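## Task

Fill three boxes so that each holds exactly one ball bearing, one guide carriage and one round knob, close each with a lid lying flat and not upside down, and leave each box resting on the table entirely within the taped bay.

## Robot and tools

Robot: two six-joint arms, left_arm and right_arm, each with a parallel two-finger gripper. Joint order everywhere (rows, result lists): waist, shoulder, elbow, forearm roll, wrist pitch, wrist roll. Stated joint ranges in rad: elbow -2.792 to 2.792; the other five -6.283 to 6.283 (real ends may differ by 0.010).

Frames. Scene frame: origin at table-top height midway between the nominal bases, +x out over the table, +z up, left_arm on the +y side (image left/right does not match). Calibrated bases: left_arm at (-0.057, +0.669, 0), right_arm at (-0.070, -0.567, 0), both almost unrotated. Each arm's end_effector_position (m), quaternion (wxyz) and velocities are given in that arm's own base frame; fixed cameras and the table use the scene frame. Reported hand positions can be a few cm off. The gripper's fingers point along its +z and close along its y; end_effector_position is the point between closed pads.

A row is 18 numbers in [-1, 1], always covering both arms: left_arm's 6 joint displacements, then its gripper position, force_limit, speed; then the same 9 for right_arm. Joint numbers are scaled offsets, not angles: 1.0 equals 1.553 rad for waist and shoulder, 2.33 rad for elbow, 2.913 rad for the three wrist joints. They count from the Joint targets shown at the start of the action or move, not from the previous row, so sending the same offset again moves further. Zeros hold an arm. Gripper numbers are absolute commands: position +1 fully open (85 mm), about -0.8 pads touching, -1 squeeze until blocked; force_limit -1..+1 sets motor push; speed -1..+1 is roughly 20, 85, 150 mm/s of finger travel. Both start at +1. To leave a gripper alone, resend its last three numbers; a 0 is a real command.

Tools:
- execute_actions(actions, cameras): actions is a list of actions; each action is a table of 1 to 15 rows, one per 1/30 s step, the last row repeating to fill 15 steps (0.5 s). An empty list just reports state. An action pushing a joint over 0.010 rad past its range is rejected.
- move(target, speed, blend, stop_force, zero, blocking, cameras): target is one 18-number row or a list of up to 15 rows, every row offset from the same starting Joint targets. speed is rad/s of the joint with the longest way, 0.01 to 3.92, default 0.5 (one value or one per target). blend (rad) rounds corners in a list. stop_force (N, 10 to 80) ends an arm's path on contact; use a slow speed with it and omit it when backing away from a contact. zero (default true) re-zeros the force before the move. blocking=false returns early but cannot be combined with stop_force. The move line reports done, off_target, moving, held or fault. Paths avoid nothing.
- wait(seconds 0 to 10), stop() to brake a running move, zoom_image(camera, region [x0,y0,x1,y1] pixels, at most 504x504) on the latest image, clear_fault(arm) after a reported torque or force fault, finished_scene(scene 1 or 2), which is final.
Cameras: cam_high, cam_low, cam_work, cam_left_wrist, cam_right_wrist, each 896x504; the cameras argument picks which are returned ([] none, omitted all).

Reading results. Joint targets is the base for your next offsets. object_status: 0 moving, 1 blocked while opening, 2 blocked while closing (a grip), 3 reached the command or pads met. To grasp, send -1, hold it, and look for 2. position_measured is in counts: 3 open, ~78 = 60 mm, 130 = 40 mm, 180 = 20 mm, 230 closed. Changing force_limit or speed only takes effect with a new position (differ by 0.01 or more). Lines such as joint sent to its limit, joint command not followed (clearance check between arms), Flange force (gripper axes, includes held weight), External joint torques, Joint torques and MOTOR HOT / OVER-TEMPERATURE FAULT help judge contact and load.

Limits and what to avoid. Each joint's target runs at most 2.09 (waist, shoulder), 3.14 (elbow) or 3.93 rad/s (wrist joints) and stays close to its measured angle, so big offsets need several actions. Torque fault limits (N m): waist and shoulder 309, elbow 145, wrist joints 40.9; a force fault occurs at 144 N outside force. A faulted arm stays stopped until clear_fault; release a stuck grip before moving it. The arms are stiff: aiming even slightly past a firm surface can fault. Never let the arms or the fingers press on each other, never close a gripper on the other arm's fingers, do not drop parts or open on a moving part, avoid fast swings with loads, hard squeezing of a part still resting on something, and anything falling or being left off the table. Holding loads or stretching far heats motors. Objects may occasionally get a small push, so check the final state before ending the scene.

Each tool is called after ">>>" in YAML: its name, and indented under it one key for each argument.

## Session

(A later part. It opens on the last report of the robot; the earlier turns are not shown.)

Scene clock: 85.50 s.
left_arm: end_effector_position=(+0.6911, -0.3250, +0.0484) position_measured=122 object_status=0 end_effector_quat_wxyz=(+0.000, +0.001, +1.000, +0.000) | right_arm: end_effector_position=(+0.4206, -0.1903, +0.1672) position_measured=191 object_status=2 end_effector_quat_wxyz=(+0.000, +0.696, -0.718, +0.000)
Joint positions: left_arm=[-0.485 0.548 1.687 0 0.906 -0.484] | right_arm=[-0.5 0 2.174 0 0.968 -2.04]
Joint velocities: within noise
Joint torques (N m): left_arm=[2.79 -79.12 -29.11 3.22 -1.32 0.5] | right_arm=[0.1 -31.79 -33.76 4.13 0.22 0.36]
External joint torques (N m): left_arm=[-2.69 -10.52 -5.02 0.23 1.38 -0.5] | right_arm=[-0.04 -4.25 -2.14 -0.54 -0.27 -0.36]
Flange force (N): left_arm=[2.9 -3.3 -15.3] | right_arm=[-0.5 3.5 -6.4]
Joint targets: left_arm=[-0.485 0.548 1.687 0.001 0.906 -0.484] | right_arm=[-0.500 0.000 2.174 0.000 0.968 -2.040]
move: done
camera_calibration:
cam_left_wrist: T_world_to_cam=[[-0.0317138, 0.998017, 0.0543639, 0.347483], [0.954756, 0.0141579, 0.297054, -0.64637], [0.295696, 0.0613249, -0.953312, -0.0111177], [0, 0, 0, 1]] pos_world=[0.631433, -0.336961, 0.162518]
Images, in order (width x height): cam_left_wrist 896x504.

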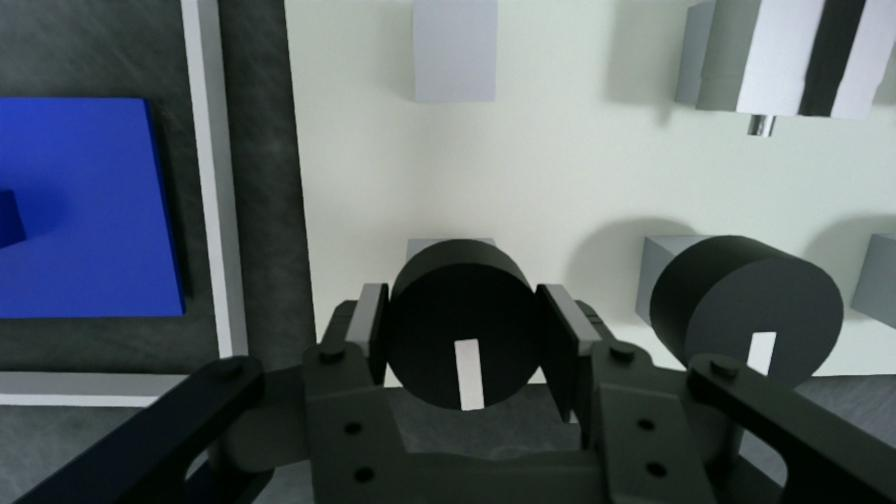

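>>> move:
  target:
    - [0,-0.0426,-0.0196,0,0.0384,0, -1,-0.8,-1, 0,0,0,0,0,0, -1,-0.6,-1]
    - [-0.4800,0.2176,-0.3325,0,0.1499,-0.2525, -1,-0.8,-1, 0,0,0,0,0,0, -1,-0.6,-1]
    - [-0.4800,0.2462,-0.3046,0,0.1124,-0.2525, -1,-0.8,-1, 0,0,0,0,0,0, -1,-0.6,-1]
    - [-0.4800,0.2498,-0.3025,0,0.1088,-0.2525, -1,-0.8,-1, 0,0,0,0,0,0, -1,-0.6,-1]
    - [-0.4800,0.2498,-0.3025,0,0.1088,-0.2525, 0.3,-0.8,-1, 0,0,0,0,0,0, -1,-0.6,-1]
    - [-0.4800,0.2176,-0.3325,0,0.1499,-0.2525, 0.3,-0.8,-1, 0,0,0,0,0,0, -1,-0.6,-1]
  speed: [0.16,0.9,0.15,0.02,0.1,0.2]
  blend: [0.02,0.02,0,0,0,0]
  cameras: ["cam_left_wrist","cam_work"]

Scene clock: 92.73 s.
left_arm: end_effector_position=(+0.3746, -0.9544, +0.1296) position_measured=91 object_status=3 end_effector_quat_wxyz=(+0.000, +0.006, +1.000, +0.000) | right_arm: end_effector_position=(+0.4206, -0.1903, +0.1672) position_measured=191 object_status=2 end_effector_quat_wxyz=(+0.000, +0.696, -0.718, +0.000)
Joint positions: left_arm=[-1.231 0.886 0.913 0.001 1.343 -1.22] | right_arm=[-0.5 0 2.174 0 0.968 -2.04]
Joint velocities: within noise
Joint torques (N m): left_arm=[3.21 -123.29 -40.78 3.93 -0.59 0.53] | right_arm=[0.34 -31.78 -33.71 4.15 0.22 0.36]
External joint torques (N m): left_arm=[-3.11 -1.27 -1.41 0.29 0.61 -0.53] | right_arm=[-0.37 -3.8 -2.02 -0.58 -0.27 -0.36]
Flange force (N): left_arm=[1.9 -4.8 -2.8] | right_arm=[0.3 3.4 -5.8]
Joint targets: left_arm=[-1.231 0.886 0.913 0.001 1.343 -1.220] | right_arm=[-0.500 0.000 2.174 0.000 0.968 -2.040]
move: done
camera_calibration:
cam_left_wrist: T_world_to_cam=[[-0.021772, 0.998285, 0.0543374, 0.957828], [0.954678, 0.00462213, 0.297605, -0.368525], [0.296843, 0.0583541, -0.953142, 0.195238], [0, 0, 0, 1]] pos_world=[0.314721, -0.965875, 0.243719]
Images, in order (width x height): cam_work 896x504, cam_left_wrist 896x504.

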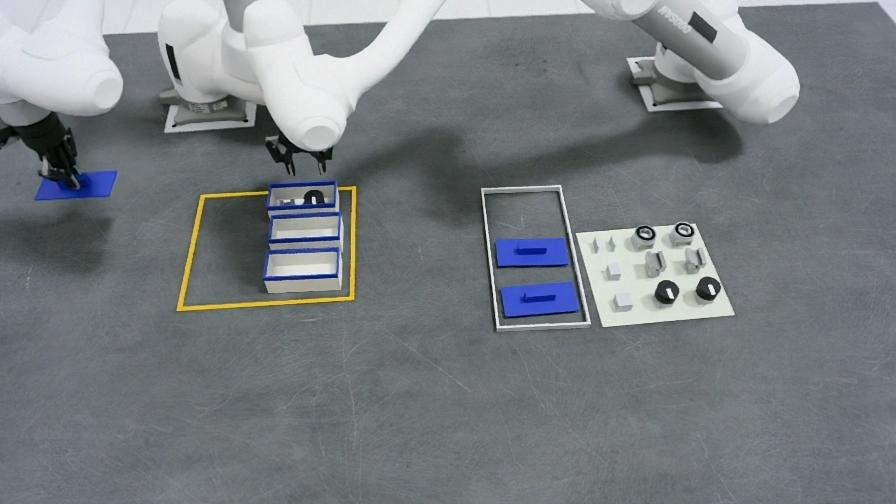

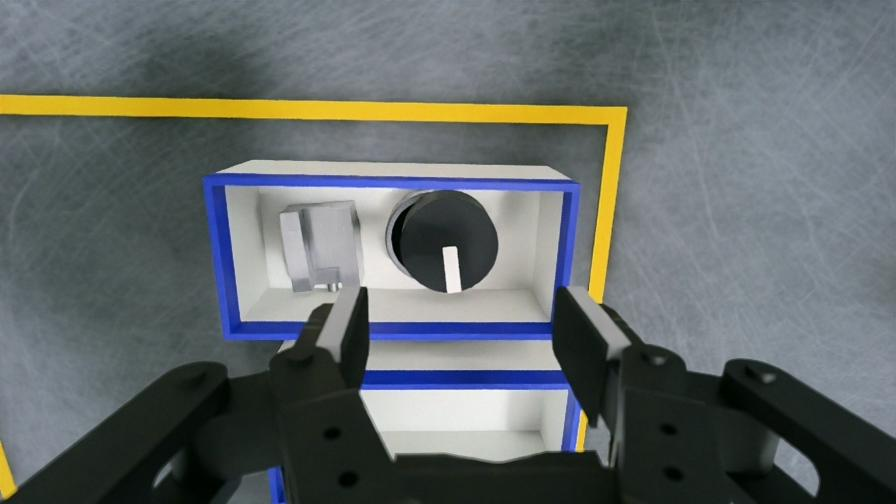

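>>> move:
  target:
    - [0.192,-0.165,0.185,0,-0.06,0.101, 0.5,-0.8,0, 0,0,0,0,0,0, -1,-0.6,-1]
    - [0.4802,-0.4117,0.4624,0,-0.1504,0.2526, 0.5,-0.8,0, 0.6317,0.0560,0.0059,0,-0.0346,0.3316, -1,-0.6,-1]
    - [0.4802,-0.3558,0.4843,0,-0.1977,0.2526, 0.5,-0.8,0, 0.6317,0.0560,0.0059,0,-0.0346,0.3316, -1,-0.6,-1]
    - [0.4802,-0.3558,0.4843,0,-0.1977,0.2526, -1,-0.8,-1, 0.6317,0.0560,0.0059,0,-0.0346,0.3316, -1,-0.6,-1]
    - [0.4802,-0.4117,0.4624,0,-0.1504,0.2526, -1,-0.8,-1, 0.6317,0.0560,0.0059,0,-0.0346,0.3316, -1,-0.6,-1]
  speed: [0.9,0.8,0.15,0.1,0.16]
  blend: [0.1,0,0,0,0]
  cameras: ["cam_work","cam_high","cam_low","cam_right_wrist"]

>>> zoom_image:
  camera: "cam_work"
  region: [260, 160, 360, 240]

>>> zoom_image:
  camera: "cam_high"
  region: [240, 230, 340, 310]

Scene clock: 100.77 s.
left_arm: end_effector_position=(+0.5390, -0.2446, +0.1199) position_measured=116 object_status=2 end_effector_quat_wxyz=(+0.000, +0.001, +1.000, +0.000) | right_arm: end_effector_position=(+0.4095, +0.2529, +0.1202) position_measured=191 object_status=2 end_effector_quat_wxyz=(+0.000, +0.702, -0.712, +0.000)
Joint positions: left_arm=[-0.485 0.247 1.99 0 0.905 -0.484] | right_arm=[0.481 0.087 2.188 0 0.867 -1.074]
Joint velocities: within noise
Joint torques (N m): left_arm=[3.49 -58.76 -32.6 3.22 -0.63 0.54] | right_arm=[0.09 -37.87 -31.02 3.88 0.31 0.34]
External joint torques (N m): left_arm=[-3.51 -0.78 -1.25 0.2 0.69 -0.54] | right_arm=[-0.09 -4.37 -2 -0.58 -0.29 -0.34]
Flange force (N): left_arm=[1.7 -6.7 -3.2] | right_arm=[2.6 2.3 -6.8]
Joint targets: left_arm=[-0.485 0.247 1.990 0.001 0.905 -0.484] | right_arm=[0.481 0.087 2.188 0.000 0.867 -1.074]
move: done
camera_calibration:
cam_right_wrist: T_world_to_cam=[[-0.998457, -0.0523256, 0.0186175, 0.427437], [-0.0422145, 0.932834, 0.357826, -0.247354], [-0.0360905, 0.356488, -0.933603, 0.155299], [0, 0, 0, 1]] pos_world=[0.42194, 0.197744, 0.225539]
Images, in order (width x height): cam_high 896x504, cam_low 896x504, cam_work 896x504, cam_right_wrist 896x504.

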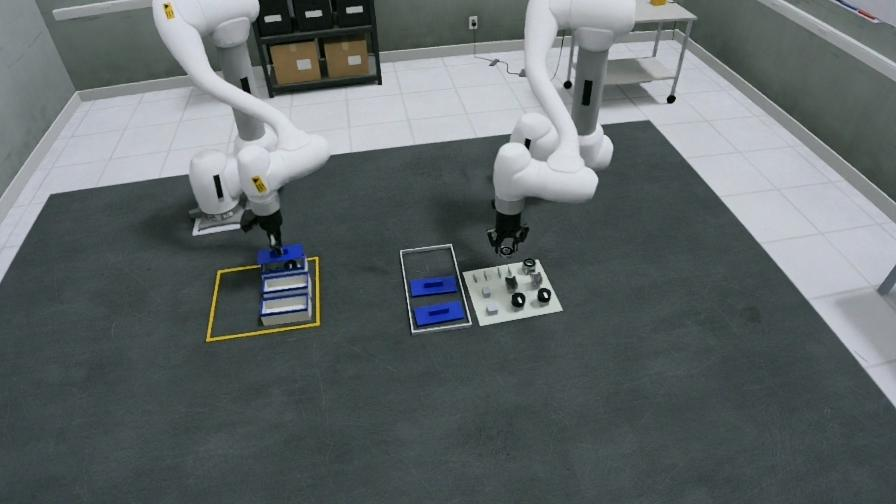

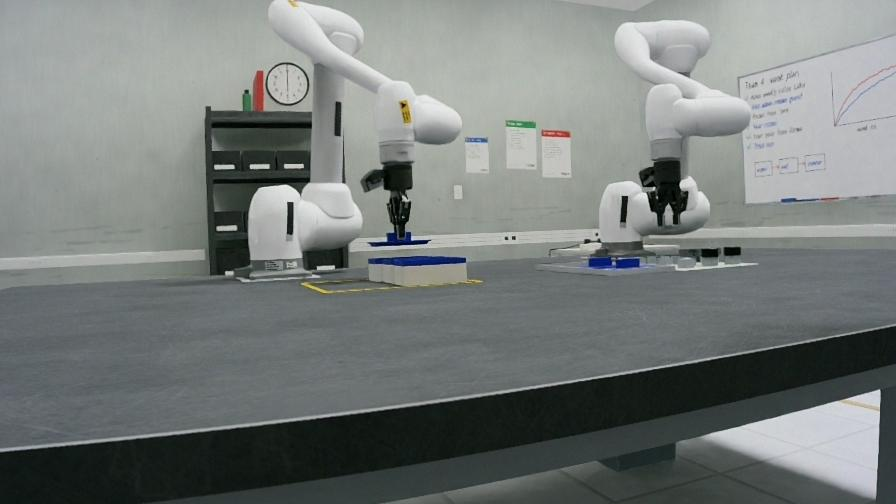

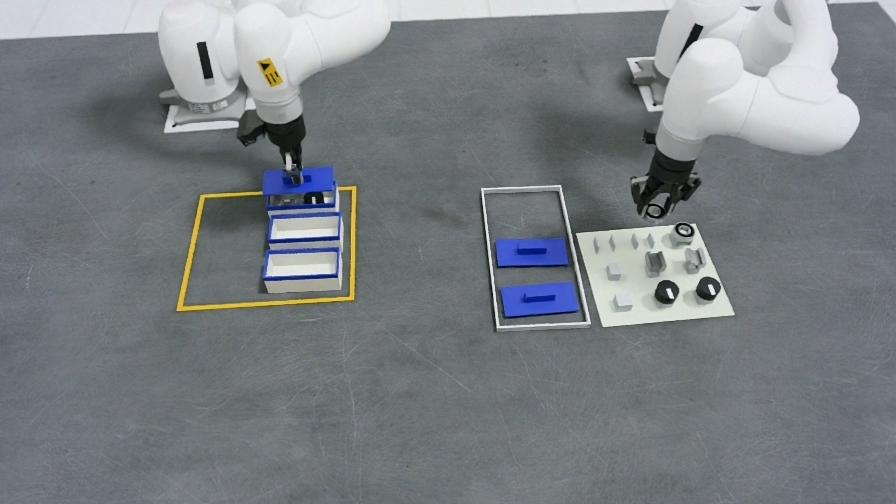

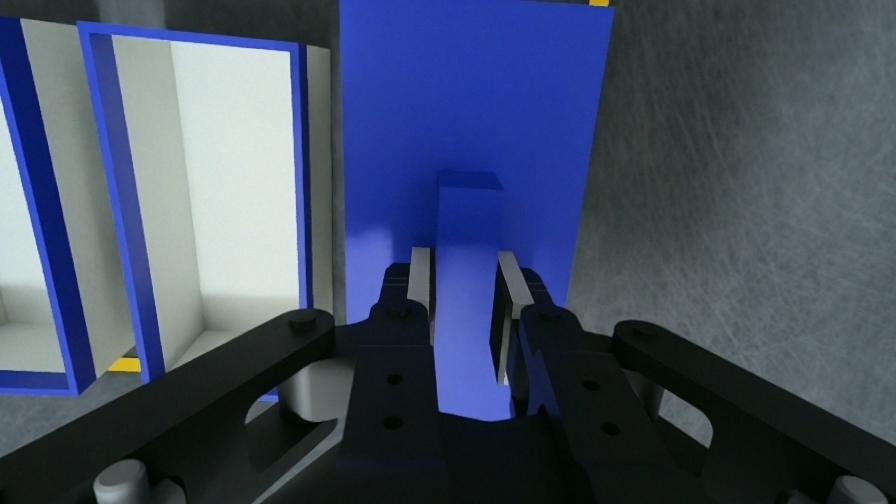

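Scaled by 5.040.

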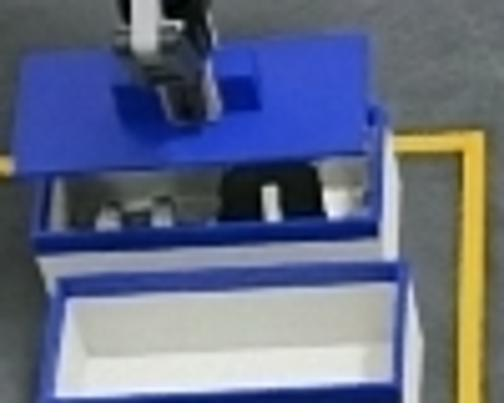

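Scaled by 5.040.

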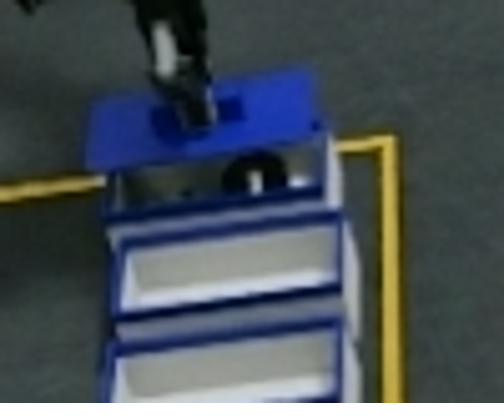

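>>> move:
  target:
    - [0,0,0,0,0,0, -1,-0.8,-1, 0,0.0188,0.0082,0,-0.0166,0, -1,-0.6,-1]
    - [0,0,0,0,0,0, -1,-0.8,-1, 0,0.0344,0.0143,0,-0.0298,0, -1,-0.6,-1]
  speed: [0.08,0.02]
  stop_force: 12
  cameras: ["cam_work","cam_low"]

>>> zoom_image:
  camera: "cam_work"
  region: [260, 160, 360, 240]

>>> zoom_image:
  camera: "cam_low"
  region: [360, 225, 480, 295]

Scene clock: 105.37 s.
left_arm: end_effector_position=(+0.5390, -0.2446, +0.1199) position_measured=116 object_status=2 end_effector_quat_wxyz=(+0.000, +0.001, +1.000, +0.000) | right_arm: end_effector_position=(+0.4095, +0.2529, +0.0813) position_measured=191 object_status=2 end_effector_quat_wxyz=(+0.000, +0.702, -0.712, +0.000)
Joint positions: left_arm=[-0.485 0.247 1.99 0.001 0.905 -0.484] | right_arm=[0.481 0.14 2.22 0 0.781 -1.074]
Joint velocities: within noise
Joint torques (N m): left_arm=[3.32 -59.63 -32.85 3.22 -0.43 0.5] | right_arm=[-0.19 -26.57 -21.97 3.65 -2.2 0.38]
External joint torques (N m): left_arm=[-3.26 -0.52 -1.25 0.23 0.49 -0.5] | right_arm=[0.13 -18.7 -8.61 -0.58 2.23 -0.38]
Flange force (N): left_arm=[1.3 -6.4 -2.5] | right_arm=[6.4 9.0 -38.6]
Joint targets: left_arm=[-0.485 0.247 1.990 0.001 0.905 -0.484] | right_arm=[0.481 0.140 2.220 0.000 0.781 -1.074]
move: contact (right_arm); path passed 1 of 2 targets
Images, in order (width x height): cam_low 896x504, cam_work 896x504.

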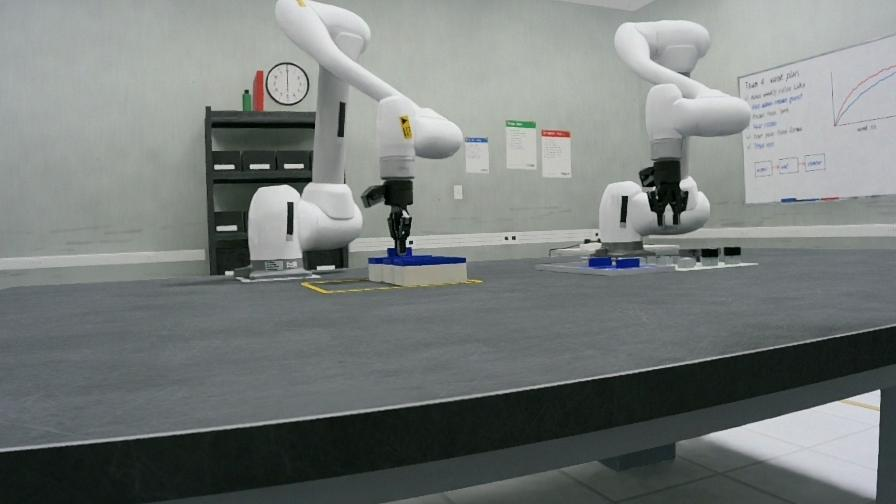

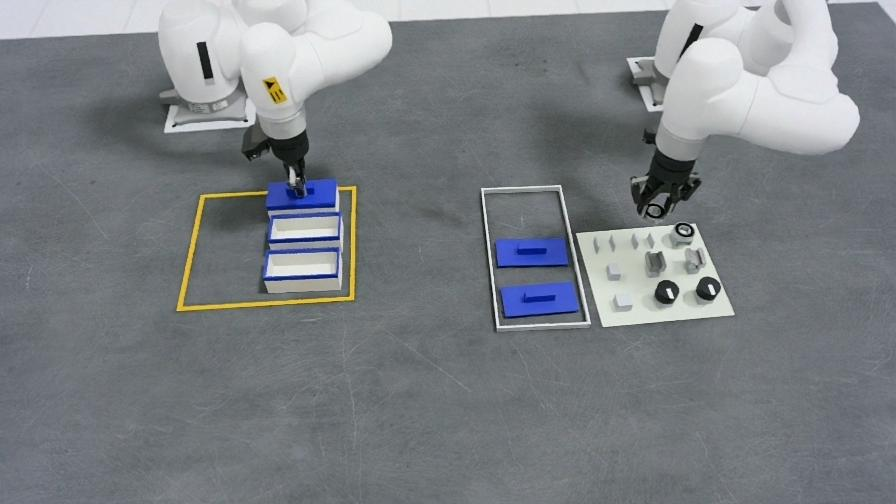

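Scaled by 5.040.

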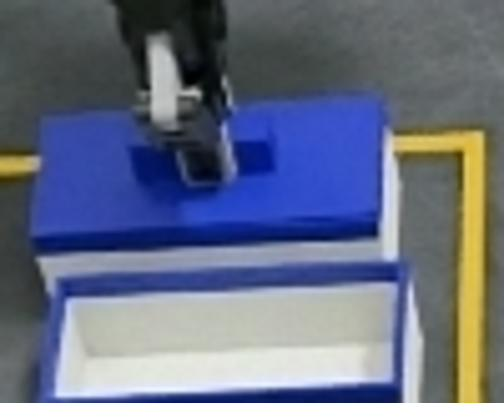

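Scaled by 4.200.

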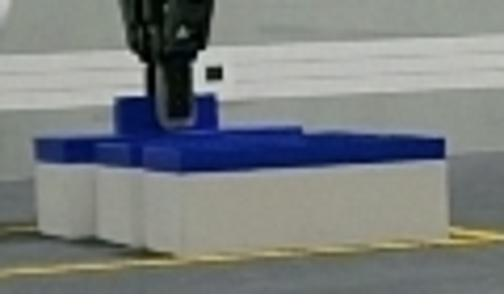

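>>> move:
  target:
    - [0,0,0,0,0,0, -1,-0.8,-1, 0,-0.0012,-0.0005,0,0.0010,0, -1,-0.6,-1]
    - [0,0,0,0,0,0, -1,-0.8,-1, 0,-0.0012,-0.0005,0,0.0010,0, 0,-0.6,-1]
    - [0,0,0,0,0,0, -1,-0.8,-1, 0,-0.0338,-0.0141,0,0.0293,0, 0,-0.6,-1]
    - [-0.06,0.066,-0.075,0,0.025,-0.031, -1,-0.8,-1, -0.40,-0.07,-0.017,0,0.05,-0.21, 0,-0.6,-1]
    - [-0.4253,0.4713,-0.5379,0,0.1790,-0.2233, -1,-0.8,-1, -0.6317,-0.0901,-0.0200,0,0.0640,-0.3316, 0,-0.6,-1]
    - [-0.4253,0.5001,-0.5017,0,0.1347,-0.2233, -1,-0.8,-1, -0.6317,-0.0901,-0.0200,0,0.0640,-0.3316, 0,-0.6,-1]
    - [-0.4253,0.5036,-0.4990,0,0.1307,-0.2233, -1,-0.8,-1, -0.6317,-0.0901,-0.0200,0,0.0640,-0.3316, 0,-0.6,-1]
  speed: [0.03,0.05,0.2,0.8,0.9,0.16,0.03]
  blend: [0,0,0.02,0.1,0.02,0,0]
  cameras: ["cam_left_wrist","cam_work"]

Scene clock: 113.27 s.
left_arm: end_effector_position=(+0.4722, -0.9580, +0.0265) position_measured=116 object_status=2 end_effector_quat_wxyz=(+0.000, +0.006, +1.000, +0.000) | right_arm: end_effector_position=(+0.4206, -0.1904, +0.1672) position_measured=128 object_status=3 end_effector_quat_wxyz=(+0.000, +0.696, -0.718, +0.000)
Joint positions: left_arm=[-1.145 1.029 0.827 0.001 1.286 -1.134] | right_arm=[-0.5 0 2.174 0 0.968 -2.04]
Joint velocities: within noise
Joint torques (N m): left_arm=[2.97 -123.36 -36.22 3.92 -0.87 0.51] | right_arm=[0.26 -31.44 -33.42 4.14 0.21 0.35]
External joint torques (N m): left_arm=[-2.94 -9.46 -5.35 0.24 0.9 -0.51] | right_arm=[-0.24 -4.16 -2.31 -0.56 -0.26 -0.35]
Flange force (N): left_arm=[1.0 -5.2 -10.4] | right_arm=[0.0 3.3 -6.5]
Joint targets: left_arm=[-1.145 1.029 0.827 0.001 1.286 -1.134] | right_arm=[-0.500 0.000 2.174 0.000 0.968 -2.040]
move: done
camera_calibration:
cam_left_wrist: T_world_to_cam=[[-0.0216461, 0.998291, 0.0542735, 0.969012], [0.95468, 0.00452104, 0.2976, -0.4311], [0.296847, 0.0582557, -0.953147, 0.0681057], [0, 0, 0, 1]] pos_world=[0.412321, -0.969375, 0.140619]
Images, in order (width x height): cam_work 896x504, cam_left_wrist 896x504.

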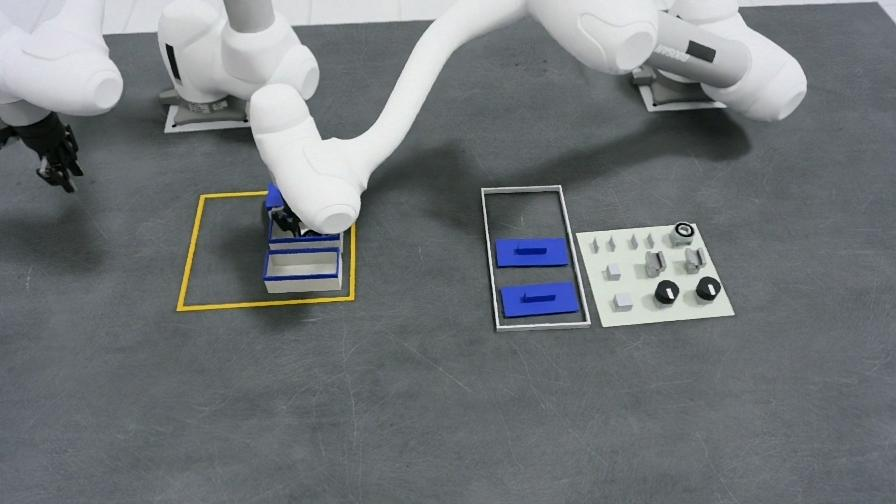

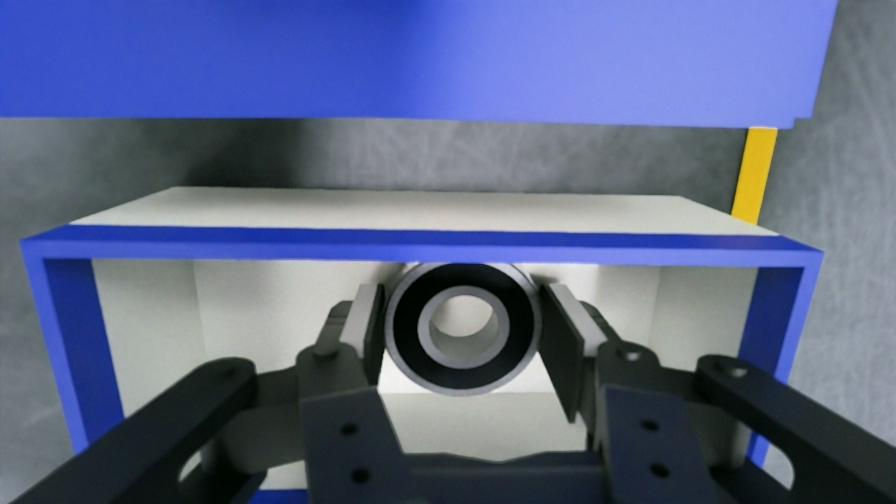

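>>> move:
  target:
    - [0,0,0,0,0,0, 0.28,-0.8,-1, 0,0,0,0,0,0, 0,-0.6,0]
    - [0,-0.0323,-0.0389,0,0.0483,0, 0.28,-0.8,-1, 0,0,0,0,0,0, 0,-0.6,0]
    - [0.4603,-0.4463,0.4455,0,-0.1184,0.2523, 0.28,-0.8,-1, 0.5255,0.288,-0.2536,0,0.049,0.2853, 0,-0.6,0]
    - [0.4603,-0.4012,0.4644,0,-0.1576,0.2523, 0.28,-0.8,-1, 0.8758,0.4805,-0.4226,0,0.0818,0.4755, 0,-0.6,0]
    - [0.4603,-0.4012,0.4644,0,-0.1576,0.2523, 0.28,-0.8,-1, 0.8758,0.5185,-0.3988,0,0.0426,0.4755, 0,-0.6,0]
    - [0.4603,-0.4012,0.4644,0,-0.1576,0.2523, -1,-0.8,-1, 0.8758,0.5185,-0.3988,0,0.0426,0.4755, -1,-0.6,-1]
  speed: [0.1,0.2,0.9,0.5,0.14,0.1]
  blend: [0,0.03,0.02,0,0,0]
  cameras: ["cam_left_wrist","cam_right_wrist"]

Scene clock: 122.50 s.
left_arm: end_effector_position=(+0.6104, -0.2420, +0.0550) position_measured=147 object_status=2 end_effector_quat_wxyz=(+0.000, +0.016, +1.000, +0.000) | right_arm: end_effector_position=(+0.5886, +0.7376, +0.0362) position_measured=191 object_status=0 end_effector_quat_wxyz=(+0.000, +0.687, -0.726, +0.000)
Joint positions: left_arm=[-0.43 0.406 1.91 0.001 0.827 -0.399] | right_arm=[0.861 0.805 1.245 0 1.092 -0.655]
Joint velocities: within noise
Joint torques (N m): left_arm=[3.64 -67.18 -27.79 3.16 -0.89 0.5] | right_arm=[-0.09 -103.27 -33.82 4.41 0.07 0.36]
External joint torques (N m): left_arm=[-3.64 -6.53 -3.99 0.06 0.96 -0.5] | right_arm=[0.07 -12 -4.63 -0.53 -0.02 -0.36]
Flange force (N): left_arm=[2.0 -6.0 -11.6] | right_arm=[4.1 2.6 -11.8]
Joint targets: left_arm=[-0.430 0.406 1.910 0.001 0.827 -0.399] | right_arm=[0.861 0.805 1.245 0.000 1.092 -0.655]
move: done
camera_calibration:
cam_left_wrist: T_world_to_cam=[[-0.00166267, 0.998525, 0.054269, 0.243569], [0.954718, -0.0145605, 0.297157, -0.579404], [0.297508, 0.0523056, -0.953285, 0.0106607], [0, 0, 0, 1]] pos_world=[0.5504, -0.252204, 0.169118]
cam_right_wrist: T_world_to_cam=[[-0.999749, -0.0123947, 0.0186699, 0.604568], [-0.00489507, 0.933783, 0.357805, -0.684588], [-0.0218685, 0.357624, -0.93361, -0.0986742], [0, 0, 0, 1]] pos_world=[0.598907, 0.682038, 0.141539]
Images, in order (width x height): cam_left_wrist 896x504, cam_right_wrist 896x504.

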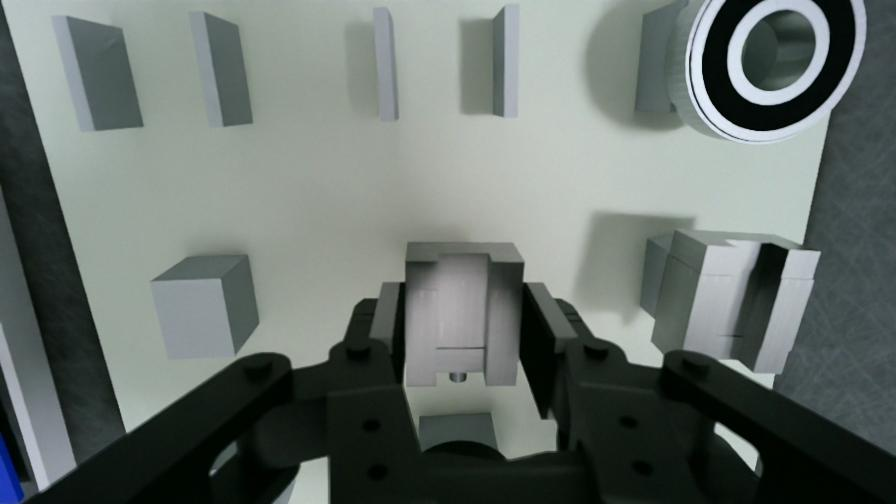

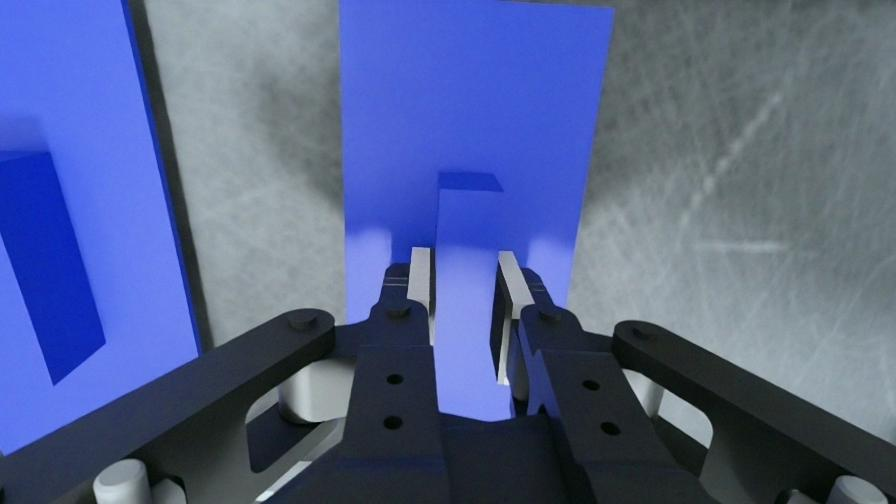

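>>> move:
  target:
    - [0,-0.0451,-0.0189,0,0.0392,0, -1,-0.8,-1, 0,-0.0380,-0.0238,0,0.0393,0, -1,-0.6,-1]
    - [0,-0.0451,-0.0189,0,0.0392,0, -1,-0.8,-1, -0.5255,-0.33,0.23,0,-0.01,-0.2853, -1,-0.6,-1]
    - [-0.4722,0.4488,-0.6078,0,0.2469,-0.2586, -1,-0.8,-1, -0.8758,-0.5185,0.3988,0,-0.0426,-0.4755, -1,-0.6,-1]
    - [-0.4722,0.4639,-0.5624,0,0.2025,-0.2586, -1,-0.8,-1, -0.8758,-0.5185,0.3988,0,-0.0426,-0.4755, -1,-0.6,-1]
    - [-0.4722,0.4665,-0.5592,0,0.1986,-0.2586, -1,-0.8,-1, -0.8758,-0.5185,0.3988,0,-0.0426,-0.4755, -1,-0.6,-1]
    - [-0.4722,0.4665,-0.5592,0,0.1986,-0.2586, 0.03,-0.8,-1, -0.8758,-0.5185,0.3988,0,-0.0426,-0.4755, -1,-0.6,-1]
    - [-0.4722,0.4488,-0.6078,0,0.2469,-0.2586, 0.03,-0.8,-1, -0.8758,-0.5185,0.3988,0,-0.0426,-0.4755, -1,-0.6,-1]
  speed: [0.16,0.8,0.9,0.15,0.02,0.1,0.2]
  blend: [0.02,0.1,0.02,0,0,0,0]
  cameras: ["cam_left_wrist","cam_work"]

Scene clock: 131.23 s.
left_arm: end_effector_position=(+0.4721, -1.0075, +0.1294) position_measured=126 object_status=3 end_effector_quat_wxyz=(+0.000, +0.006, +1.000, +0.000) | right_arm: end_effector_position=(+0.4206, -0.1904, +0.1672) position_measured=191 object_status=2 end_effector_quat_wxyz=(+0.000, +0.696, -0.718, +0.000)
Joint positions: left_arm=[-1.164 1.103 0.493 0.001 1.546 -1.153] | right_arm=[-0.5 0 2.174 0 0.968 -2.04]
Joint velocities: within noise
Joint torques (N m): left_arm=[3.33 -136.23 -41.3 4.11 -0.52 0.5] | right_arm=[0.2 -31.62 -33.7 4.15 0.22 0.33]
External joint torques (N m): left_arm=[-3.28 -1.12 -1.64 0.19 0.54 -0.5] | right_arm=[-0.16 -4.02 -2.06 -0.57 -0.26 -0.33]
Flange force (N): left_arm=[0.0 0.0 0.0] | right_arm=[-0.3 3.4 -6.1]
Joint targets: left_arm=[-1.164 1.103 0.493 0.001 1.546 -1.153] | right_arm=[-0.500 0.000 2.174 0.000 0.968 -2.040]
move: done
camera_calibration:
cam_left_wrist: T_world_to_cam=[[-0.0216729, 0.998286, 0.0543697, 1.01292], [0.95468, 0.00451794, 0.297601, -0.461407], [0.296845, 0.0583555, -0.953141, 0.169205], [0, 0, 0, 1]] pos_world=[0.412221, -1.01898, 0.243519]
Images, in order (width x height): cam_work 896x504, cam_left_wrist 896x504.

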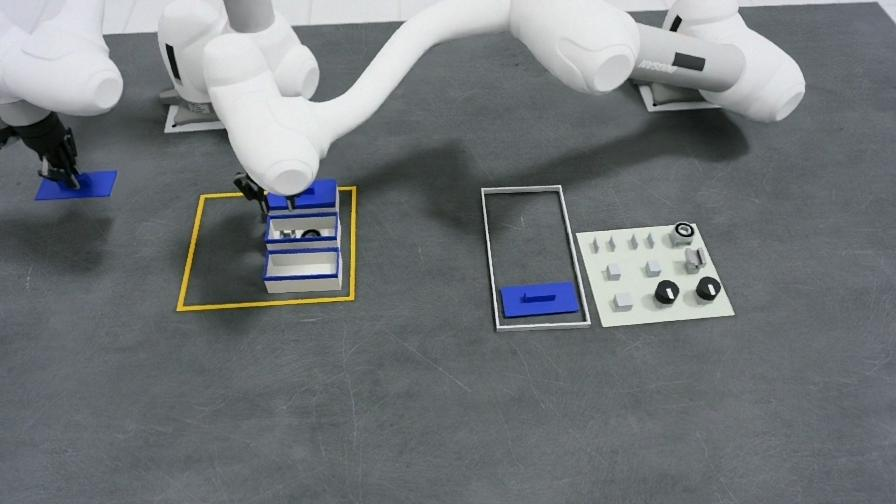

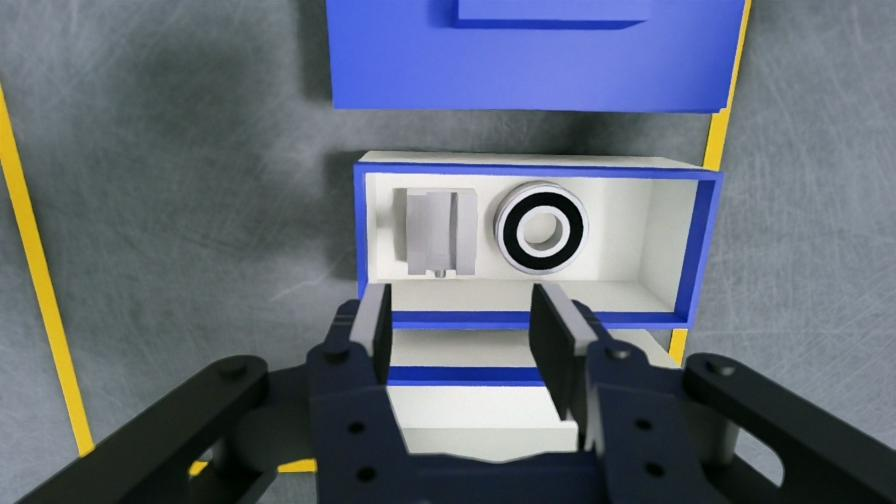

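>>> move:
  target:
    - [0.5030,-0.4291,0.5239,0,-0.1903,0.2647, 0.5,-0.8,0, 0,0,0,0,0,0, -1,-0.6,-1]
    - [0.5030,-0.3844,0.5436,0,-0.2299,0.2647, 0.5,-0.8,0, 0,0,0,0,0,0, -1,-0.6,-1]
    - [0.5030,-0.3844,0.5436,0,-0.2299,0.2647, -1,-0.8,-1, 0,0,0,0,0,0, -1,-0.6,-1]
    - [0.5030,-0.4291,0.5239,0,-0.1903,0.2647, -1,-0.8,-1, 0,0,0,0,0,0, -1,-0.6,-1]
    - [0.0107,-0.0773,0.1010,0,-0.0396,0.0057, -1,-0.8,-1, 0,0,0,0,0,0, -1,-0.6,-1]
    - [0.0107,-0.0540,0.1334,0,-0.0779,0.0057, -1,-0.8,-1, 0,0,0,0,0,0, -1,-0.6,-1]
    - [0.0107,-0.0508,0.1359,0,-0.0816,0.0057, -1,-0.8,-1, 0,0,0,0,0,0, -1,-0.6,-1]
    - [0.0107,-0.0508,0.1359,0,-0.0816,0.0057, 0.3,-0.8,-1, 0,0,0,0,0,0, -1,-0.6,-1]
    - [0.0107,-0.0773,0.1010,0,-0.0396,0.0057, 0.3,-0.8,-1, 0,0,0,0,0,0, -1,-0.6,-1]
  speed: [0.9,0.15,0.1,0.16,0.9,0.15,0.02,0.1,0.2]
  blend: [0.01,0,0,0.02,0.02,0,0,0,0]
  cameras: ["cam_left_wrist","cam_work"]

Scene clock: 142.30 s.
left_arm: end_effector_position=(+0.4712, -0.9605, +0.1295) position_measured=91 object_status=3 end_effector_quat_wxyz=(+0.000, +0.006, +1.000, +0.000) | right_arm: end_effector_position=(+0.4206, -0.1904, +0.1672) position_measured=191 object_status=2 end_effector_quat_wxyz=(+0.000, +0.696, -0.718, +0.000)
Joint positions: left_arm=[-1.147 0.983 0.729 0.001 1.43 -1.136] | right_arm=[-0.5 0 2.174 0 0.968 -2.04]
Joint velocities: within noise
Joint torques (N m): left_arm=[3.41 -130.82 -40.91 4.01 -0.09 0.51] | right_arm=[0.31 -31.88 -33.71 4.15 0.22 0.36]
External joint torques (N m): left_arm=[-3.37 -0.67 -1.97 0.29 0.12 -0.51] | right_arm=[-0.3 -3.87 -2.08 -0.57 -0.27 -0.36]
Flange force (N): left_arm=[-0.2 -8.5 -2.7] | right_arm=[0.2 3.3 -5.9]
Joint targets: left_arm=[-1.147 0.983 0.729 0.001 1.430 -1.136] | right_arm=[-0.500 0.000 2.174 0.000 0.968 -2.040]
move: done
camera_calibration:
cam_left_wrist: T_world_to_cam=[[-0.0216461, 0.998291, 0.0542735, 0.965996], [0.95468, 0.00452104, 0.2976, -0.460787], [0.296847, 0.0582557, -0.953147, 0.166728], [0, 0, 0, 1]] pos_world=[0.411321, -0.971975, 0.243619]
Images, in order (width x height): cam_work 896x504, cam_left_wrist 896x504.

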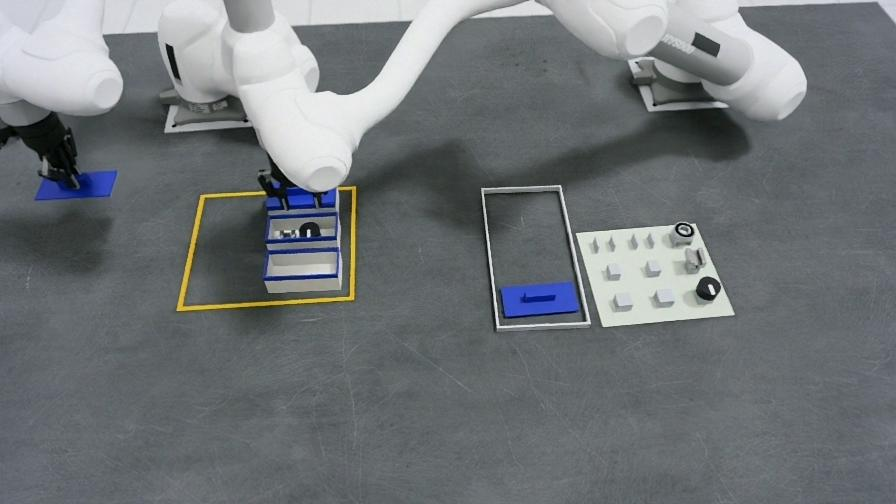

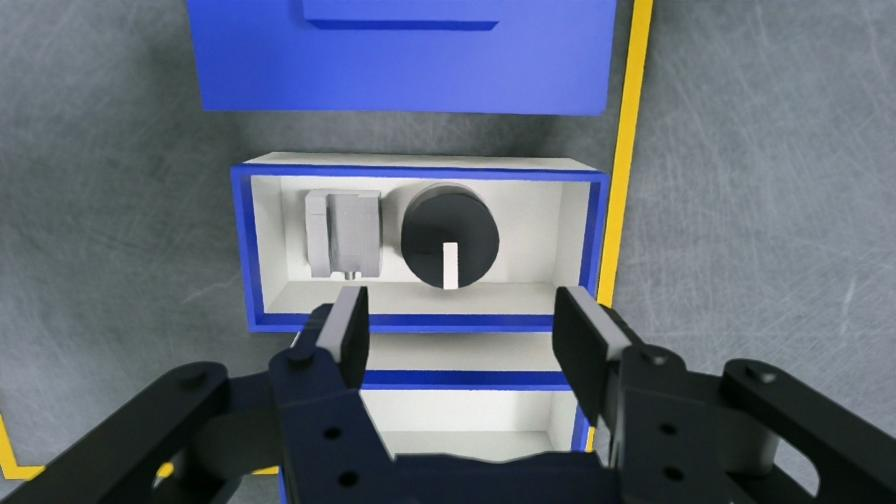

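>>> move:
  target:
    - [0.206,-0.20,0.227,0,-0.074,0.108, 0.5,-0.8,0, 0,0,0,0,0,0, -1,-0.6,-1]
    - [0.5140,-0.5029,0.5667,0,-0.1852,0.2706, 0.5,-0.8,0, 0.5846,0.1333,-0.0565,0,-0.0258,0.3106, -1,-0.6,-1]
    - [0.5140,-0.4440,0.5893,0,-0.2346,0.2706, 0.5,-0.8,0, 0.5846,0.1500,-0.0490,0,-0.0408,0.3106, -1,-0.6,-1]
    - [0.5140,-0.4440,0.5893,0,-0.2346,0.2706, -1,-0.8,-1, 0.5846,0.1500,-0.0490,0,-0.0408,0.3106, -1,-0.6,-1]
    - [0.5140,-0.5029,0.5667,0,-0.1852,0.2706, -1,-0.8,-1, 0.5846,0.1500,-0.0490,0,-0.0408,0.3106, -1,-0.6,-1]
  speed: [0.9,0.8,0.15,0.1,0.18]
  blend: [0.1,0,0,0,0]
  cameras: ["cam_work","cam_high","cam_left_wrist"]

>>> zoom_image:
  camera: "cam_work"
  region: [255, 185, 355, 265]

>>> zoom_image:
  camera: "cam_high"
  region: [240, 240, 340, 320]

Scene clock: 153.60 s.
left_arm: end_effector_position=(+0.5370, -0.1584, +0.1200) position_measured=116 object_status=2 end_effector_quat_wxyz=(+0.000, +0.001, +1.000, +0.000) | right_arm: end_effector_position=(+0.5027, +0.2551, +0.0982) position_measured=191 object_status=2 end_effector_quat_wxyz=(+0.000, +0.697, -0.717, +0.000)
Joint positions: left_arm=[-0.349 0.202 2.049 0.001 0.891 -0.348] | right_arm=[0.408 0.233 2.06 0 0.849 -1.135]
Joint velocities: within noise
Joint torques (N m): left_arm=[3.49 -54.48 -32.75 3.21 -0.62 0.49] | right_arm=[0.12 -52.38 -30.52 3.84 0.27 0.36]
External joint torques (N m): left_arm=[-3.47 -0.18 -0.81 0.19 0.68 -0.49] | right_arm=[-0.1 -4.81 -2.08 -0.58 -0.25 -0.36]
Flange force (N): left_arm=[1.0 -7.1 -2.2] | right_arm=[2.1 2.2 -6.9]
Joint targets: left_arm=[-0.349 0.202 2.049 0.001 0.891 -0.348] | right_arm=[0.408 0.233 2.060 0.000 0.849 -1.135]
move: done
camera_calibration:
cam_left_wrist: T_world_to_cam=[[-0.0316689, 0.99803, 0.0541673, 0.17246], [0.954691, 0.01416, 0.297263, -0.522887], [0.29591, 0.061127, -0.953258, 0.0923412], [0, 0, 0, 1]] pos_world=[0.477333, -0.170361, 0.234118]
Images, in order (width x height): cam_high 896x504, cam_work 896x504, cam_left_wrist 896x504.

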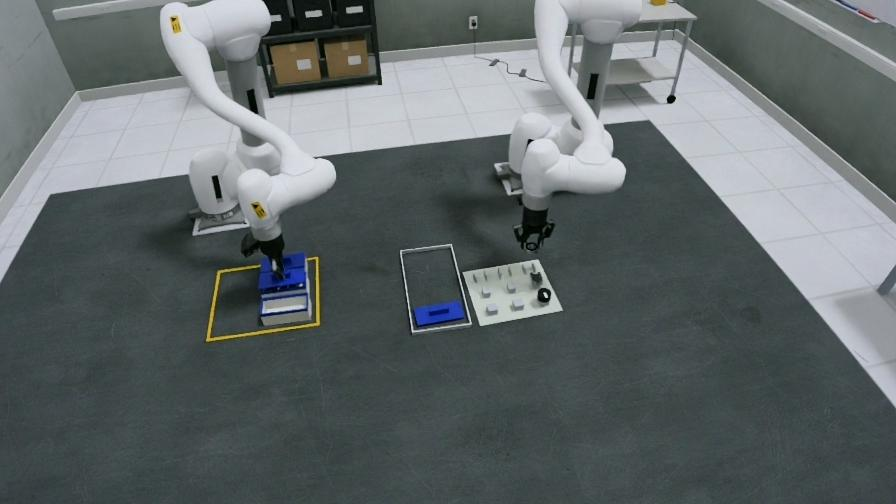

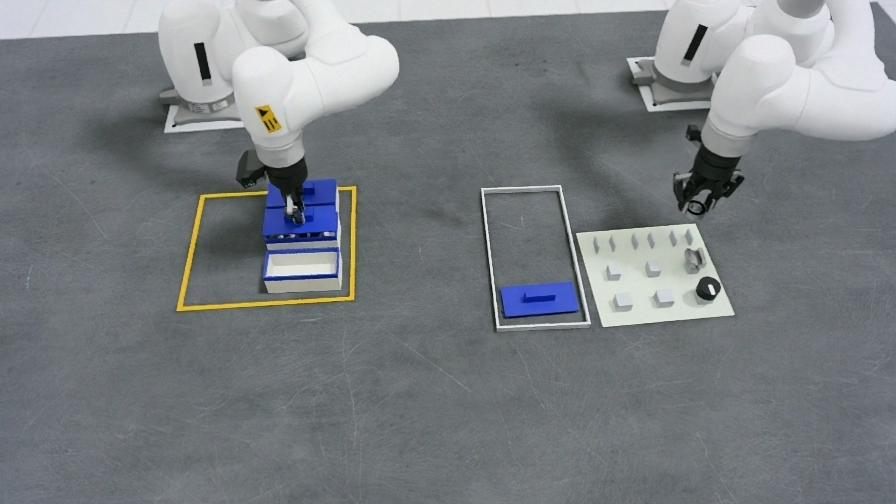

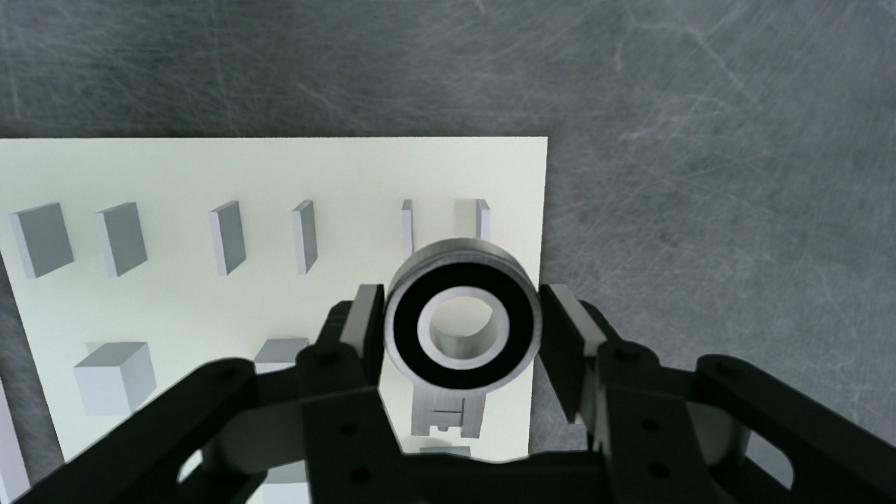

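Scaled by 5.040.

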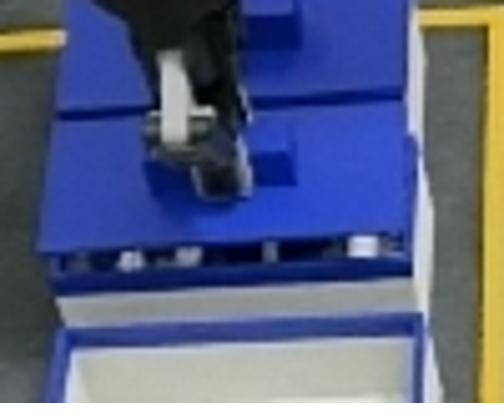

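Scaled by 5.040.

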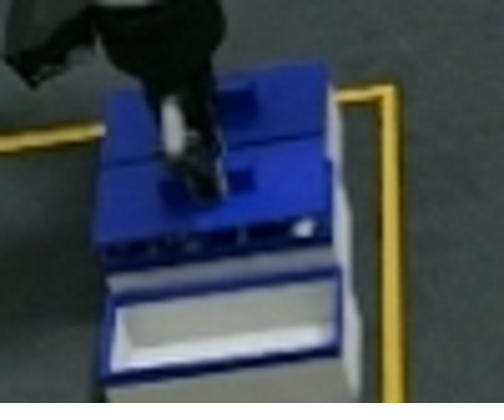

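>>> move:
  target: [0,0,0,0,0,0, -1,-0.8,-1, 0,0.0138,0.0056,0,-0.0118,0, -1,-0.6,-1]
  speed: 0.02
  stop_force: 12
  cameras: ["cam_work"]

>>> zoom_image:
  camera: "cam_work"
  region: [255, 185, 355, 265]

Scene clock: 156.53 s.
left_arm: end_effector_position=(+0.5370, -0.1584, +0.1201) position_measured=116 object_status=2 end_effector_quat_wxyz=(+0.000, +0.001, +1.000, +0.000) | right_arm: end_effector_position=(+0.5027, +0.2551, +0.0813) position_measured=191 object_status=2 end_effector_quat_wxyz=(+0.000, +0.697, -0.717, +0.000)
Joint positions: left_arm=[-0.349 0.202 2.049 0.001 0.891 -0.348] | right_arm=[0.408 0.253 2.072 0 0.816 -1.135]
Joint velocities: within noise
Joint torques (N m): left_arm=[3.13 -54.42 -32.38 3.21 -0.4 0.48] | right_arm=[-0.18 -33.49 -21.33 3.79 -2.77 0.34]
External joint torques (N m): left_arm=[-3.07 -0.83 -1.38 0.21 0.46 -0.48] | right_arm=[0.21 -24.96 -10.31 -0.63 2.79 -0.34]
Flange force (N): left_arm=[0.7 -6.4 -3.0] | right_arm=[6.4 11.3 -44.3]
Joint targets: left_arm=[-0.349 0.202 2.049 0.001 0.891 -0.348] | right_arm=[0.408 0.253 2.072 0.000 0.816 -1.135]
move: contact (right_arm)
Images, in order (width x height): cam_work 896x504.

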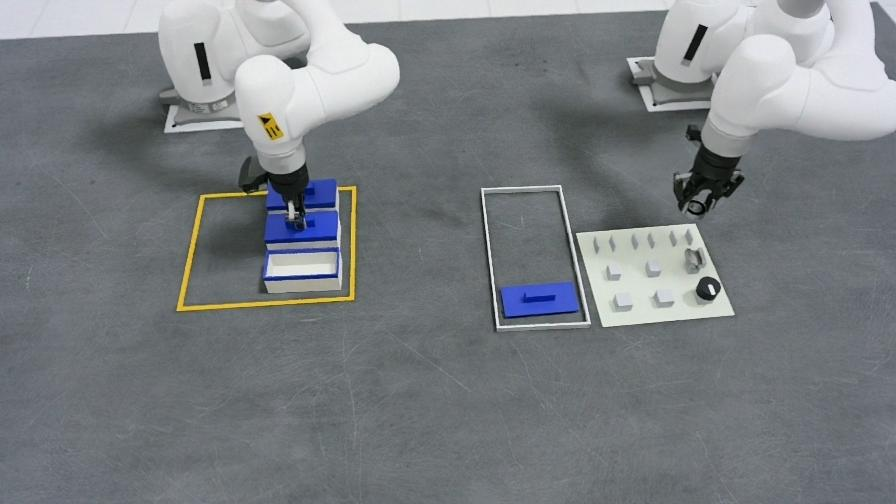

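Scaled by 5.040.

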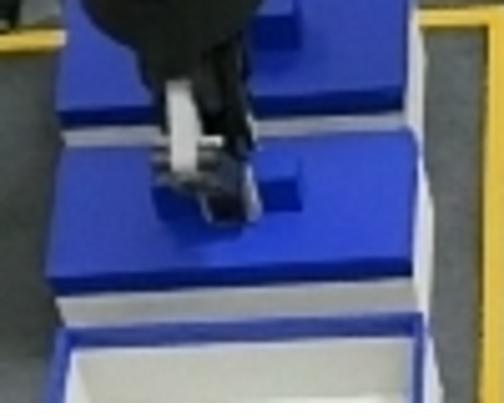

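>>> move:
  target:
    - [0,0,0,0,0,0, -1,-0.8,-1, 0,-0.0010,-0.0004,0,0.0009,0, -1,-0.6,-1]
    - [0,0,0,0,0,0, -1,-0.8,-1, 0,-0.0010,-0.0004,0,0.0009,0, 0,-0.6,-1]
    - [0,0,0,0,0,0, -1,-0.8,-1, 0,-0.0299,-0.0128,0,0.0262,0, 0,-0.6,-1]
    - [-0.06,0.080,-0.09,0,0.03,-0.031, -1,-0.8,-1, -0.37,-0.12,0.02,0,0.042,-0.20, 0,-0.6,-1]
    - [-0.4690,0.6460,-0.7445,0,0.2511,-0.2466, -1,-0.8,-1, -0.5846,-0.1632,0.0437,0,0.0520,-0.3106, 0,-0.6,-1]
    - [-0.4690,0.6489,-0.6894,0,0.2054,-0.2466, -1,-0.8,-1, -0.5846,-0.1632,0.0437,0,0.0520,-0.3106, 0,-0.6,-1]
    - [-0.4690,0.6513,-0.6839,0,0.1998,-0.2466, -1,-0.8,-1, -0.5846,-0.1632,0.0437,0,0.0520,-0.3106, 0,-0.6,-1]
  speed: [0.03,0.05,0.2,0.8,1.0,0.15,0.03]
  blend: [0,0,0.02,0.1,0.01,0,0]
  cameras: ["cam_left_wrist","cam_work"]

Scene clock: 164.50 s.
left_arm: end_effector_position=(+0.5693, -0.9850, +0.0265) position_measured=116 object_status=2 end_effector_quat_wxyz=(+0.000, +0.006, +1.000, +0.000) | right_arm: end_effector_position=(+0.4206, -0.1904, +0.1670) position_measured=128 object_status=3 end_effector_quat_wxyz=(+0.000, +0.696, -0.718, +0.000)
Joint positions: left_arm=[-1.077 1.213 0.455 0.001 1.473 -1.066] | right_arm=[-0.5 0 2.174 0 0.967 -2.04]
Joint velocities: within noise
Joint torques (N m): left_arm=[2.83 -121.16 -32.36 4.02 -1.6 0.53] | right_arm=[0.47 -31.4 -33.36 4.13 0.23 0.4]
External joint torques (N m): left_arm=[-2.69 -21.74 -10.77 0.3 1.63 -0.53] | right_arm=[-0.52 -4.07 -2.38 -0.55 -0.28 -0.4]
Flange force (N): left_arm=[0.0 0.0 0.0] | right_arm=[0.7 3.4 -6.4]
Joint targets: left_arm=[-1.077 1.213 0.455 0.001 1.473 -1.066] | right_arm=[-0.500 0.000 2.174 0.000 0.967 -2.040]
move: done
camera_calibration:
cam_left_wrist: T_world_to_cam=[[-0.0216842, 0.998303, 0.0540495, 0.998128], [0.95465, 0.00461839, 0.297695, -0.523483], [0.29694, 0.0580536, -0.95313, 0.0406338], [0, 0, 0, 1]] pos_world=[0.509321, -0.996375, 0.140619]
Images, in order (width x height): cam_work 896x504, cam_left_wrist 896x504.

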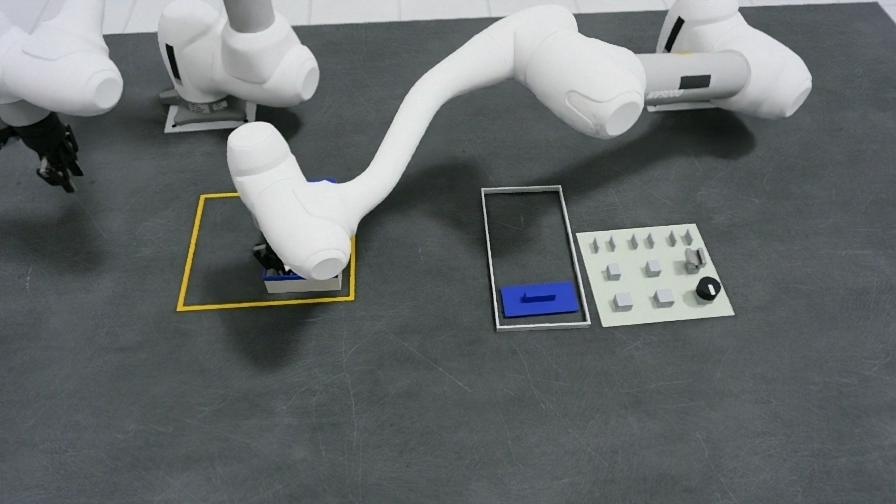

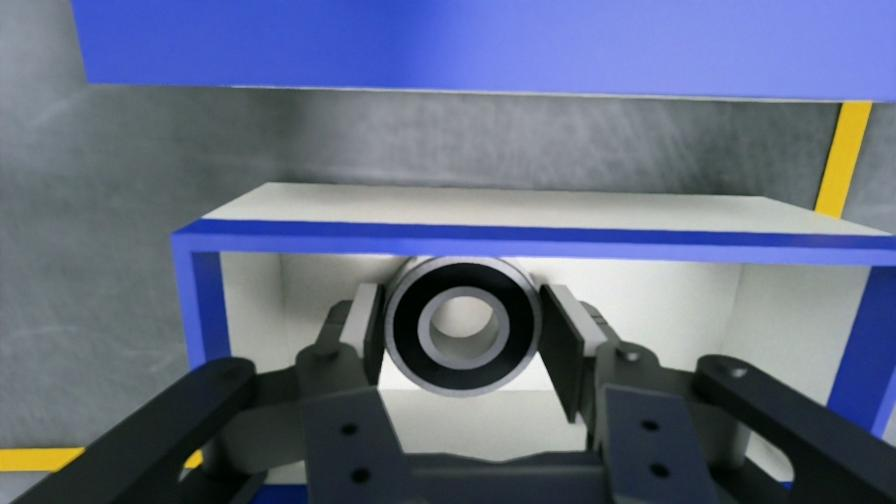

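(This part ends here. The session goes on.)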